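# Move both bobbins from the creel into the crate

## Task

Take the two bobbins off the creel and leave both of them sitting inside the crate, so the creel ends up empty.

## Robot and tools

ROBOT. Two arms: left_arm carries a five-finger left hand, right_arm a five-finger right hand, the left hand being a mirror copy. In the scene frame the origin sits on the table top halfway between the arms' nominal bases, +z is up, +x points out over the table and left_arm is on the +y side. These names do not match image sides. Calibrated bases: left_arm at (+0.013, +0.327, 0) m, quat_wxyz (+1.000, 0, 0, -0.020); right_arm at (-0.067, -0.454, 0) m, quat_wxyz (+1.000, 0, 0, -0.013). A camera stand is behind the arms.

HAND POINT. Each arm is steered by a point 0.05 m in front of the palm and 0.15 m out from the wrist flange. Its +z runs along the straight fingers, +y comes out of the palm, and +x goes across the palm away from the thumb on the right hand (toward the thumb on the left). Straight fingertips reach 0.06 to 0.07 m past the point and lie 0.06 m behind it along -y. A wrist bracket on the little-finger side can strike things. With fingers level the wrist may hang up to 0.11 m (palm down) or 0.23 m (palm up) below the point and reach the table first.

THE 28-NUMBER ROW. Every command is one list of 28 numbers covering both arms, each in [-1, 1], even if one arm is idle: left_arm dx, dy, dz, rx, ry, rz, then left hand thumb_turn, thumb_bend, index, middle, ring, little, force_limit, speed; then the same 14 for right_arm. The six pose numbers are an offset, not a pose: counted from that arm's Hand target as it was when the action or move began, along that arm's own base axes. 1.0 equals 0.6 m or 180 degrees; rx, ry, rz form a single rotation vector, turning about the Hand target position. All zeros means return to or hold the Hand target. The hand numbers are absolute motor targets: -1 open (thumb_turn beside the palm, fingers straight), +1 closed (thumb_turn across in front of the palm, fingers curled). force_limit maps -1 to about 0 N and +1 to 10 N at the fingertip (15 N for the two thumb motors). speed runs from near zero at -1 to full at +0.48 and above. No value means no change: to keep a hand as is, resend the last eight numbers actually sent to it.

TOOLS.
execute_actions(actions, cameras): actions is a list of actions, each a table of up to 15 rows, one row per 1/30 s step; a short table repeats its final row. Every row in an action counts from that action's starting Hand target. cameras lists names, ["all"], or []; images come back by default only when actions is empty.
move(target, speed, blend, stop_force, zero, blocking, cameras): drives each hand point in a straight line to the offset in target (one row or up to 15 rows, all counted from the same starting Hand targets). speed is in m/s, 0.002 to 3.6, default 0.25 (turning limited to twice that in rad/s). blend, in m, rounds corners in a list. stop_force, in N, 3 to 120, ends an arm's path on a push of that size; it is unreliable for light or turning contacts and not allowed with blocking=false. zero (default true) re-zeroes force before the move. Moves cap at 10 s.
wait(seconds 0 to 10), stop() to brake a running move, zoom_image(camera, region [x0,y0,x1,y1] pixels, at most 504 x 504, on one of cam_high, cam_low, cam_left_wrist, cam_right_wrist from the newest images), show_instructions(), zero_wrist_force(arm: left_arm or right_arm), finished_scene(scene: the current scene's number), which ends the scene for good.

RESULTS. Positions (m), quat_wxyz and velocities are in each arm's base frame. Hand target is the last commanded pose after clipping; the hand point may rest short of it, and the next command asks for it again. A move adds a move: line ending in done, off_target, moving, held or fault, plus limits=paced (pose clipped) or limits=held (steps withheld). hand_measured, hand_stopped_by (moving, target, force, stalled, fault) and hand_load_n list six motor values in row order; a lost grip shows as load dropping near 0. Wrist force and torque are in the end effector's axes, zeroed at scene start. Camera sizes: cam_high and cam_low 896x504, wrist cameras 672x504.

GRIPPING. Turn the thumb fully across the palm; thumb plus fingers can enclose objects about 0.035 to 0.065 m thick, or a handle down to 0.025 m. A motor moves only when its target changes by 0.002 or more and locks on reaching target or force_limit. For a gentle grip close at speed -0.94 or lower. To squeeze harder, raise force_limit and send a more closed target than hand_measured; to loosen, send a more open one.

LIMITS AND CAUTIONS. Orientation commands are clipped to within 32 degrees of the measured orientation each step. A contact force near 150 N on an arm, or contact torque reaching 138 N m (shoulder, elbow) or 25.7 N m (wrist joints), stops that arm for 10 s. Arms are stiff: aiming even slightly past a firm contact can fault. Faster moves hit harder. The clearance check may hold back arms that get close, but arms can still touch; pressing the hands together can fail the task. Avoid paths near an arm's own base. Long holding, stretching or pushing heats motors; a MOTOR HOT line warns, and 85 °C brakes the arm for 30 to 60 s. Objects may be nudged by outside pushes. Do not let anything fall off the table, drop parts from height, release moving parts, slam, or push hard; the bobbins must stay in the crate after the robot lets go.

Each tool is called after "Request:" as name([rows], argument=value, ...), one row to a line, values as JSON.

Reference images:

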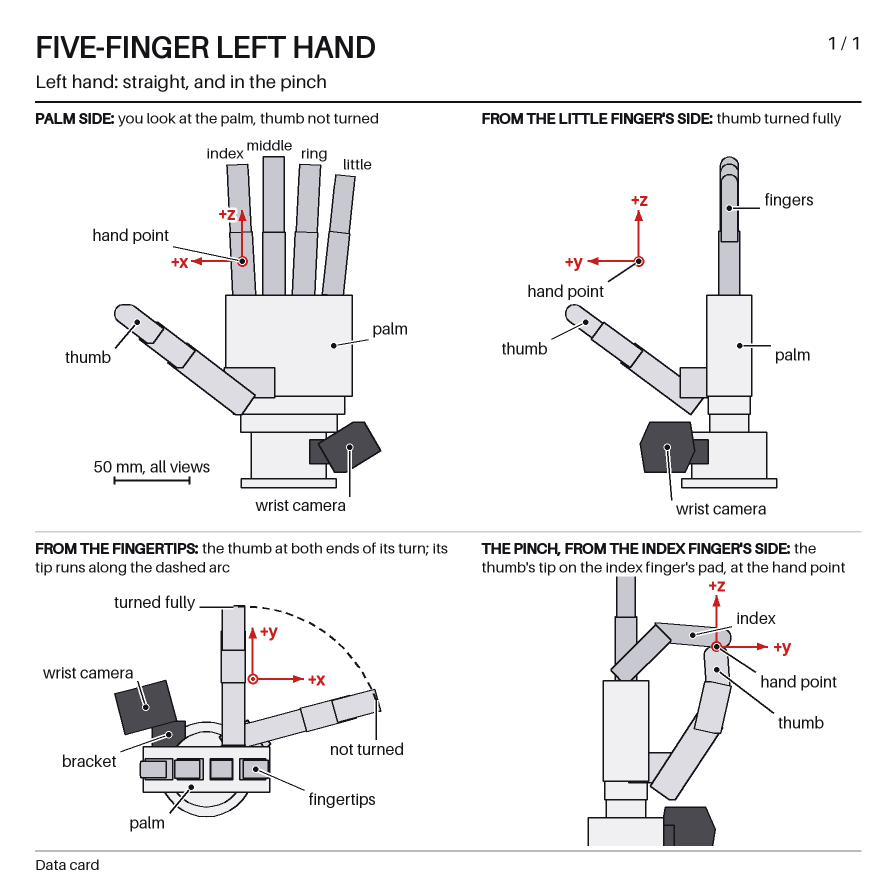

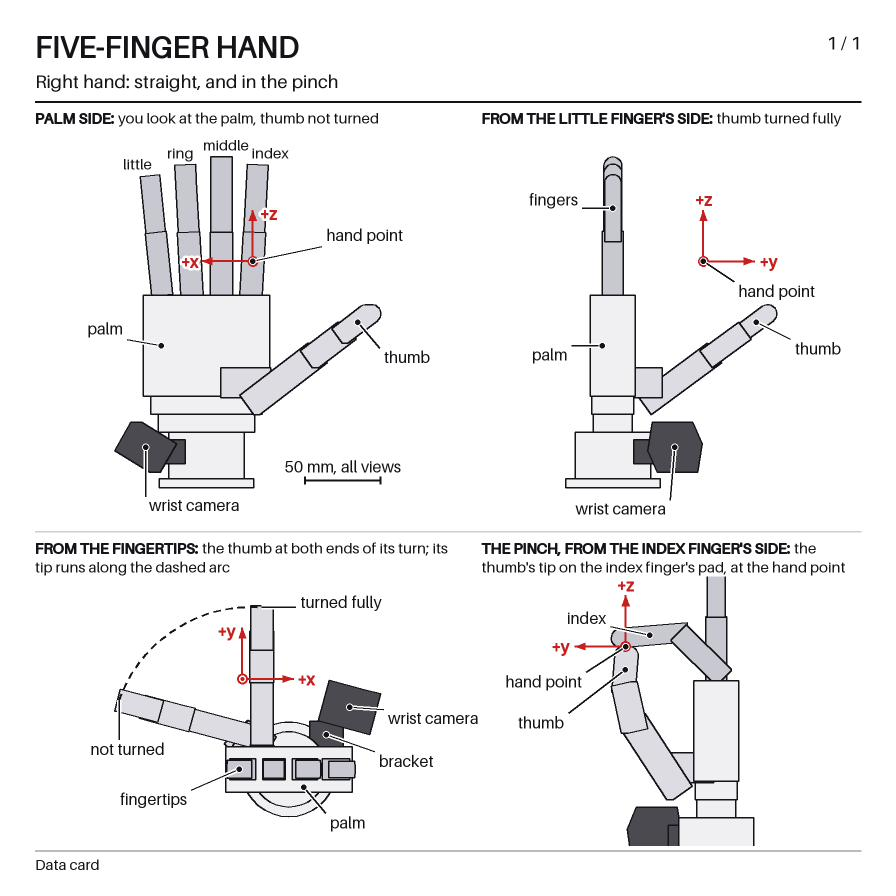

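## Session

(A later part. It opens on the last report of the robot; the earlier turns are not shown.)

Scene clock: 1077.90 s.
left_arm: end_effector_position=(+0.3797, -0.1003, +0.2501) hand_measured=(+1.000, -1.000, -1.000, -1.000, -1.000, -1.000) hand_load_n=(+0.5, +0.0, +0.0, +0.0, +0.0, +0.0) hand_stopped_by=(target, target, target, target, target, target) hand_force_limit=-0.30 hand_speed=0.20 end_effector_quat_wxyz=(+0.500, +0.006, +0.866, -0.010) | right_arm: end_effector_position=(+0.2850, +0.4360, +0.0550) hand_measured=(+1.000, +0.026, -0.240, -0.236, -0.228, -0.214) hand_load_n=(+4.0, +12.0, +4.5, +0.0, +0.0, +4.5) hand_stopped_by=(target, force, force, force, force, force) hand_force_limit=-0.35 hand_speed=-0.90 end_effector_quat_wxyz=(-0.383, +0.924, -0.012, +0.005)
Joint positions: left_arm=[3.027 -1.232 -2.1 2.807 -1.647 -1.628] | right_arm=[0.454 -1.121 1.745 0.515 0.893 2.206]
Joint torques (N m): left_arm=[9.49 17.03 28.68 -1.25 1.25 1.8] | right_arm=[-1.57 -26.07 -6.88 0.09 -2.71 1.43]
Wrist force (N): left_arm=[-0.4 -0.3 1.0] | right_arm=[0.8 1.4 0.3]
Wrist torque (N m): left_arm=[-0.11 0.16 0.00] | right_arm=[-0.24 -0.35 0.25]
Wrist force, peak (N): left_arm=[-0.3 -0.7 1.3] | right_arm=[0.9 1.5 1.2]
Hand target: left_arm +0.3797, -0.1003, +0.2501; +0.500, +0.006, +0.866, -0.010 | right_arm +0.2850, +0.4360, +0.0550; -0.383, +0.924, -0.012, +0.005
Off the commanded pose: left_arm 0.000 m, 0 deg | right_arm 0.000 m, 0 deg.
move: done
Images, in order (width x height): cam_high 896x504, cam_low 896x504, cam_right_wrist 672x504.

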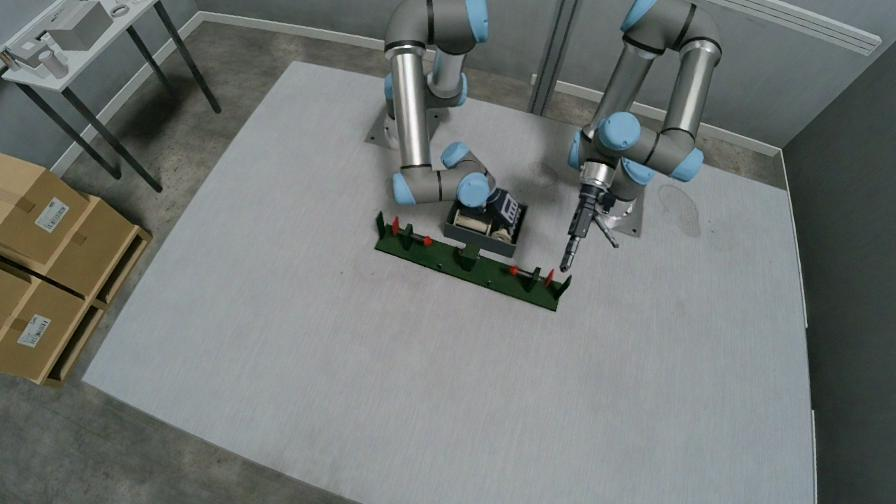

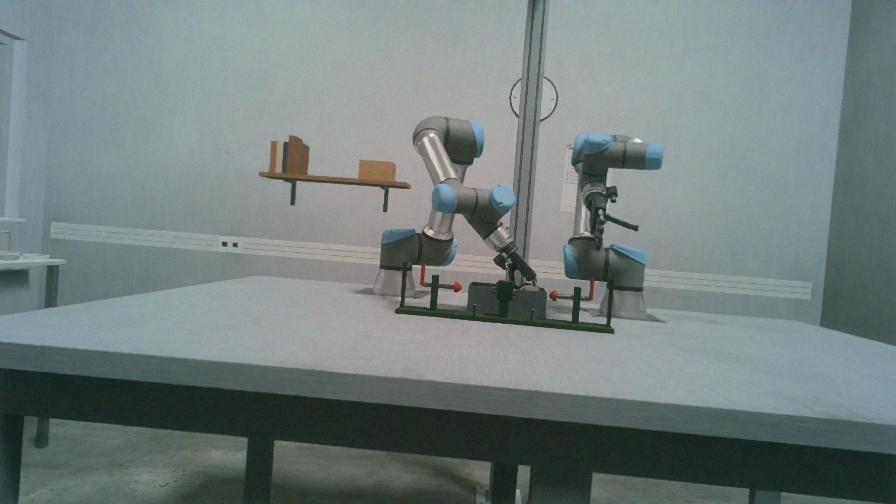

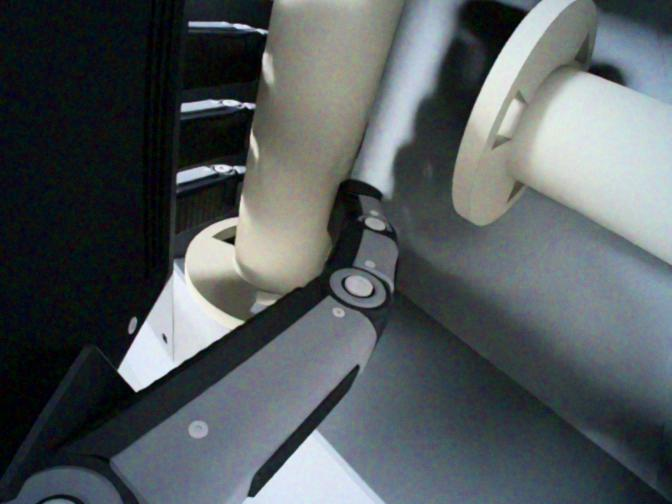

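Request:
move(target=[0,0,0,0,0,0,1,-1,-1,-1,-1,-1,-0.3,0.2,0,0,-0.0467,0,0,0,1,0.7,0.5,0.5,0.5,0.5,-0.35,-0.9], speed=0.015, stop_force=4, cameras=["cam_high"])

Request:
zoom_image(camera="cam_high", region=[430, 160, 550, 270])

Scene clock: 1090.23 s.
left_arm: end_effector_position=(+0.3797, -0.1003, +0.2501) hand_measured=(+1.000, -1.000, -1.000, -1.000, -1.000, -1.000) hand_load_n=(+0.0, +0.0, +0.0, +0.0, +0.0, +0.0) hand_stopped_by=(target, target, target, target, target, target) hand_force_limit=-0.30 hand_speed=0.20 end_effector_quat_wxyz=(+0.500, +0.006, +0.866, -0.010) | right_arm: end_effector_position=(+0.2850, +0.4360, +0.0327) hand_measured=(+1.000, +0.026, -0.240, -0.236, -0.228, -0.214) hand_load_n=(+4.0, +12.0, +5.0, -0.5, +0.0, +4.5) hand_stopped_by=(target, force, force, force, force, force) hand_force_limit=-0.35 hand_speed=-0.90 end_effector_quat_wxyz=(-0.383, +0.924, -0.012, +0.005)
Joint positions: left_arm=[3.027 -1.232 -2.1 2.807 -1.647 -1.628] | right_arm=[0.454 -1.089 1.764 0.463 0.893 2.206]
Joint torques (N m): left_arm=[8.76 17.33 28.43 -1.2 1.34 1.66] | right_arm=[-2.9 -44.64 -27.45 3.06 -0.05 -1.49]
Wrist force (N): left_arm=[-0.6 -0.1 1.1] | right_arm=[1.6 -1.3 -1.6]
Wrist torque (N m): left_arm=[-0.08 0.18 -0.02] | right_arm=[-0.22 -0.27 0.18]
Wrist force, peak (N): left_arm=[-0.6 -0.7 1.3] | right_arm=[1.4 -12.0 -9.9]
Hand target: left_arm +0.3797, -0.1003, +0.2501; +0.500, +0.006, +0.866, -0.010 | right_arm +0.2850, +0.4360, +0.0327; -0.383, +0.924, -0.012, +0.005 (not the last commanded pose)
Off the commanded pose: left_arm 0.000 m, 0 deg | right_arm 0.006 m, 0 deg.
move: contact (right_arm)
Images, in order (width x height): cam_high 896x504.

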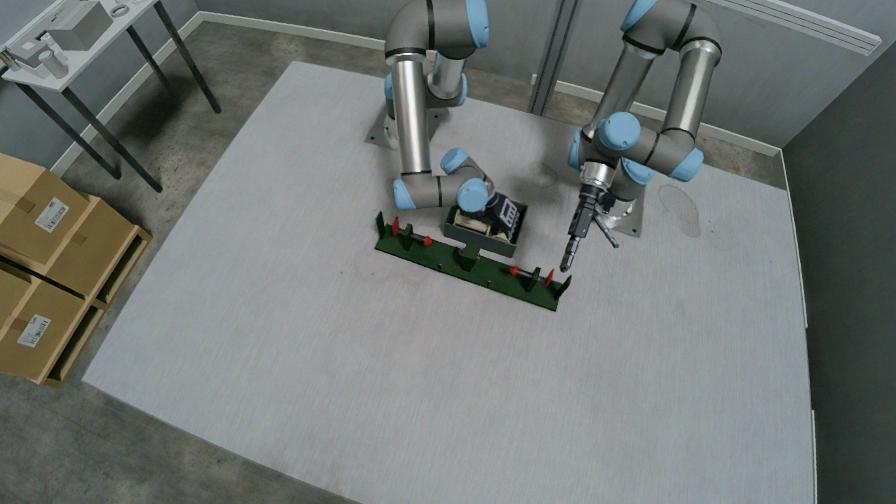

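Scaled by 4.200 from the camera's 896x504 image, which has a finer 1280x720 frame.

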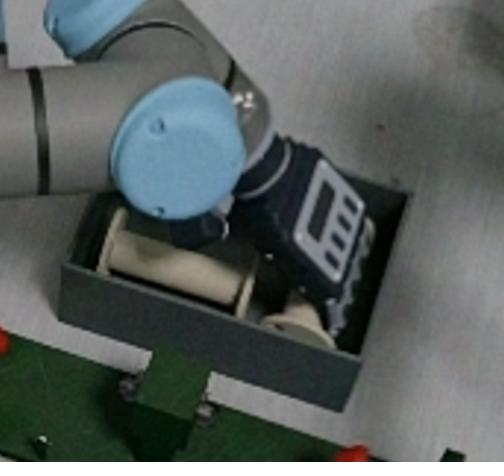

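Request:
move([
  [0,0,0,0,0,0,1,-1,-1,-1,-1,-1,-0.3,0.2,0,0,0.005,0,0,0,1,0.7,0.5,0.5,0.5,0.5,-0.35,-0.9],
  [0,0,0,0,0,0,1,-1,-1,-1,-1,-1,-0.3,0.2,0,0,0.005,0,0,0,1,0.7,-0.6,-0.6,-0.6,-0.6,-0.35,-0.85],
  [0,0,0,0,0,0,1,-1,-1,-1,-1,-1,-0.3,0.2,0,0,0.005,0,0,0,1,-0.35,-0.6,-0.6,-0.6,-0.6,-0.35,-0.7],
  [0,0,0,0,0,0,1,-1,-1,-1,-1,-1,-0.3,0.2,0,0,0.035,0,0,0,1,-0.35,-0.6,-0.6,-0.6,-0.6,-0.35,-0.7],
], speed=0.03, cameras=["cam_high","cam_right_wrist"])

Request:
zoom_image(camera="cam_high", region=[430, 160, 550, 270])

Scene clock: 1106.53 s.
left_arm: end_effector_position=(+0.3797, -0.1003, +0.2501) hand_measured=(+1.000, -1.000, -1.000, -1.000, -1.000, -1.000) hand_load_n=(+0.0, +0.0, +0.0, +0.0, +0.0, +0.0) hand_stopped_by=(target, target, target, target, target, target) hand_force_limit=-0.30 hand_speed=0.20 end_effector_quat_wxyz=(+0.500, +0.006, +0.866, -0.010) | right_arm: end_effector_position=(+0.2849, +0.4360, +0.0536) hand_measured=(+1.000, -0.350, -0.600, -0.600, -0.600, -0.600) hand_load_n=(+0.0, +0.0, +0.0, -0.5, +0.0, +0.0) hand_stopped_by=(target, target, target, target, target, target) hand_force_limit=-0.35 hand_speed=-0.70 end_effector_quat_wxyz=(-0.383, +0.924, -0.012, +0.005)
Joint positions: left_arm=[3.027 -1.232 -2.1 2.807 -1.647 -1.628] | right_arm=[0.454 -1.119 1.746 0.511 0.893 2.206]
Joint torques (N m): left_arm=[8.01 17.51 27.57 -0.99 1.14 1.24] | right_arm=[0.6 -44.69 -28.38 3.01 -2.15 -0.12]
Wrist force (N): left_arm=[-0.6 -0.3 0.9] | right_arm=[0.8 1.0 -0.3]
Wrist torque (N m): left_arm=[-0.11 0.19 -0.02] | right_arm=[-0.29 -0.32 0.23]
Wrist force, peak (N): left_arm=[-0.4 -0.5 1.3] | right_arm=[0.5 5.2 -0.4]
Hand target: left_arm +0.3797, -0.1003, +0.2501; +0.500, +0.006, +0.866, -0.010 | right_arm +0.2850, +0.4360, +0.0537; -0.383, +0.924, -0.012, +0.005
Off the commanded pose: left_arm 0.000 m, 0 deg | right_arm 0.000 m, 0 deg.
move: done
Images, in order (width x height): cam_high 896x504, cam_right_wrist 672x504.

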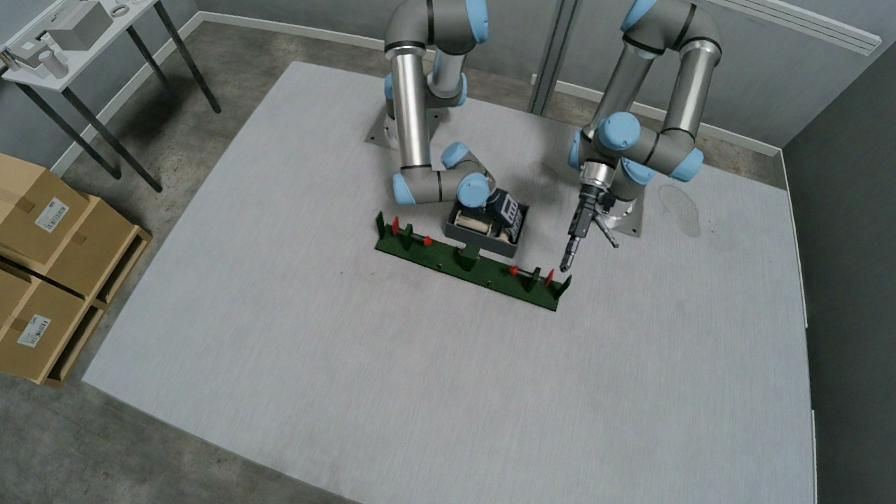

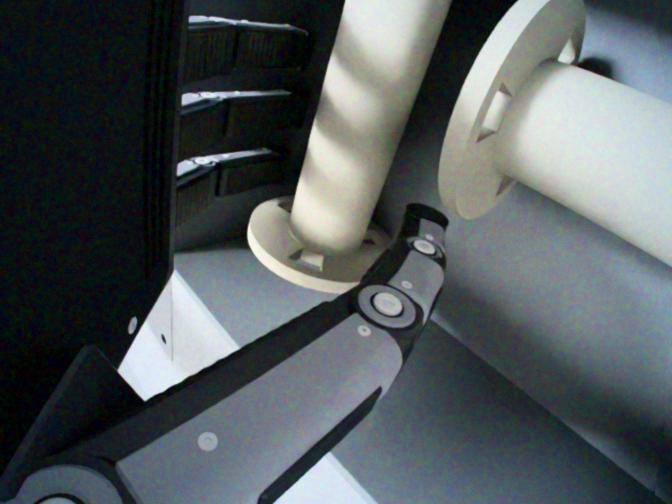

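Scaled by 4.200 from the camera's 896x504 image, which has a finer 1280x720 frame.

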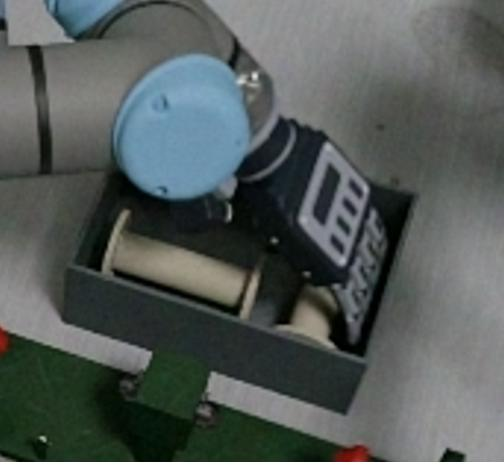

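Request:
move(target=[0,0,0,0,0,0,1,-1,-1,-1,-1,-1,-0.3,0.2,0,0,0.28,0,0,0,1,-0.35,-0.6,-0.6,-0.6,-0.6,-0.35,-0.7], speed=0.12, cameras=["cam_high","cam_low","cam_right_wrist"])

Request:
zoom_image(camera="cam_high", region=[430, 160, 550, 270])

Scene clock: 1116.80 s.
left_arm: end_effector_position=(+0.3797, -0.1003, +0.2501) hand_measured=(+1.000, -1.000, -1.000, -1.000, -1.000, -1.000) hand_load_n=(+0.5, +0.0, +0.0, +0.0, +0.0, +0.0) hand_stopped_by=(target, target, target, target, target, target) hand_force_limit=-0.30 hand_speed=0.20 end_effector_quat_wxyz=(+0.500, +0.006, +0.866, -0.010) | right_arm: end_effector_position=(+0.2849, +0.4360, +0.2216) hand_measured=(+1.000, -0.350, -0.600, -0.600, -0.600, -0.600) hand_load_n=(+0.0, +0.0, -0.5, +0.0, +0.0, +0.0) hand_stopped_by=(target, target, target, target, target, target) hand_force_limit=-0.35 hand_speed=-0.70 end_effector_quat_wxyz=(-0.383, +0.924, -0.012, +0.005)
Joint positions: left_arm=[3.027 -1.232 -2.1 2.807 -1.647 -1.628] | right_arm=[0.454 -1.283 1.507 0.914 0.893 2.206]
Joint torques (N m): left_arm=[8.82 17.58 27.45 -0.97 1.22 1.16] | right_arm=[-9.41 -40.9 -32.95 3.12 -2.21 -1.88]
Wrist force (N): left_arm=[-0.1 -0.3 0.9] | right_arm=[1.1 0.3 0.0]
Wrist torque (N m): left_arm=[-0.09 0.14 0.00] | right_arm=[-0.35 -0.37 0.21]
Wrist force, peak (N): left_arm=[-0.2 -0.7 1.2] | right_arm=[0.8 3.1 0.0]
Hand target: left_arm +0.3797, -0.1003, +0.2501; +0.500, +0.006, +0.866, -0.010 | right_arm +0.2850, +0.4360, +0.2217; -0.383, +0.924, -0.012, +0.005
Off the commanded pose: left_arm 0.000 m, 0 deg | right_arm 0.000 m, 0 deg.
move: done
Images, in order (width x height): cam_high 896x504, cam_low 896x504, cam_right_wrist 672x504.

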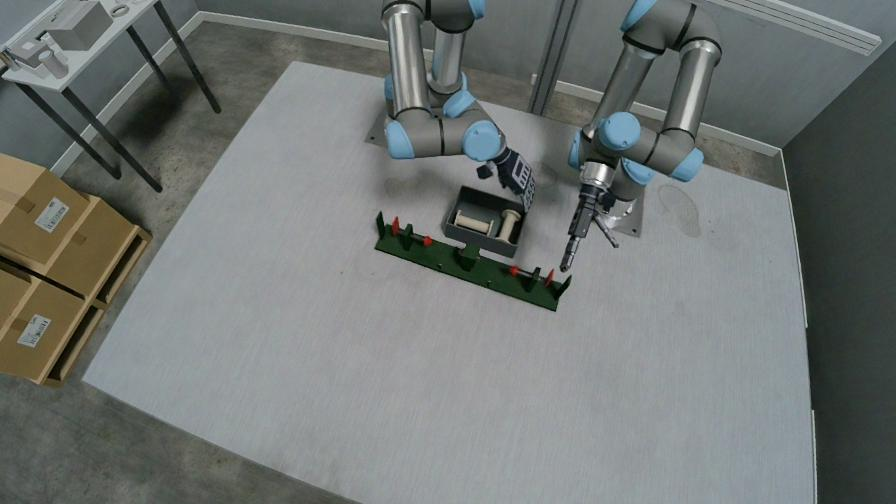

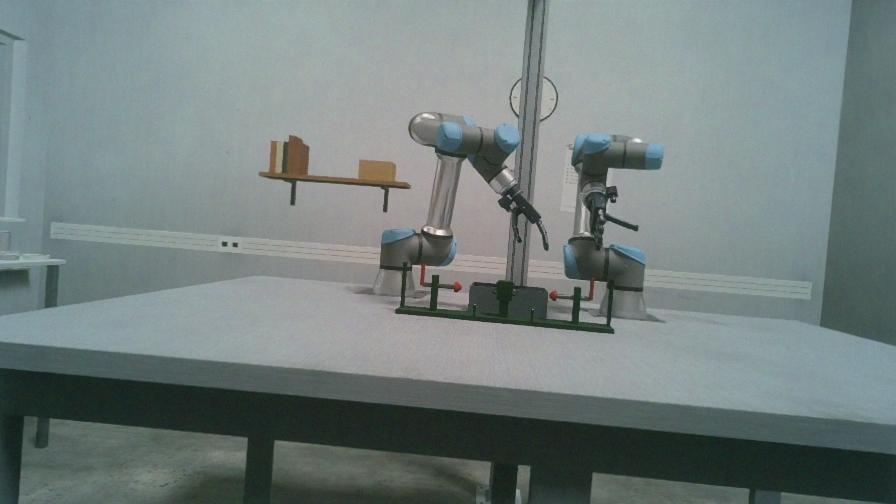

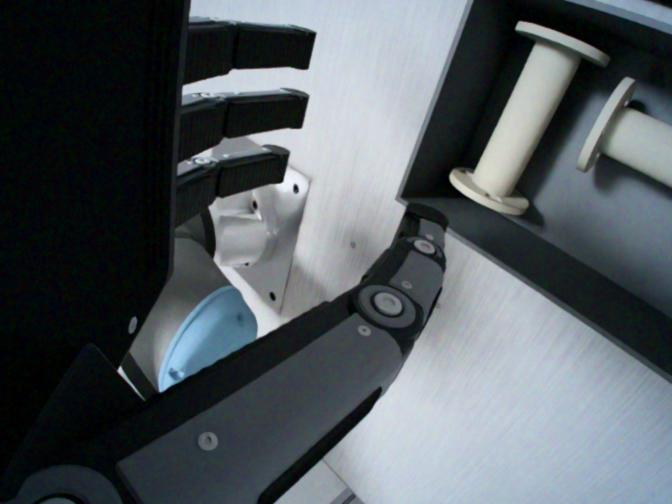

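Scaled by 4.200 from the camera's 896x504 image, which has a finer 1280x720 frame.

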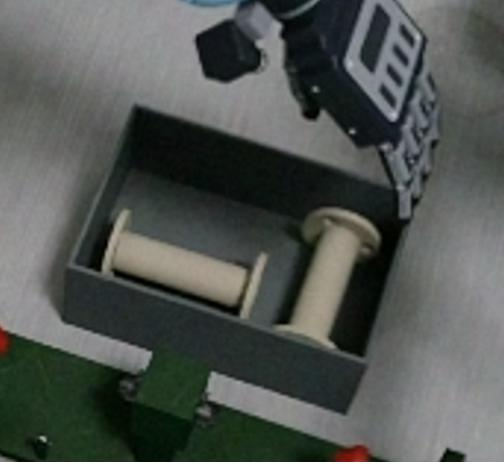

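Both bobbins lie in the crate.

Request:
finished_scene(scene=2)

The scene is finished: the task was done.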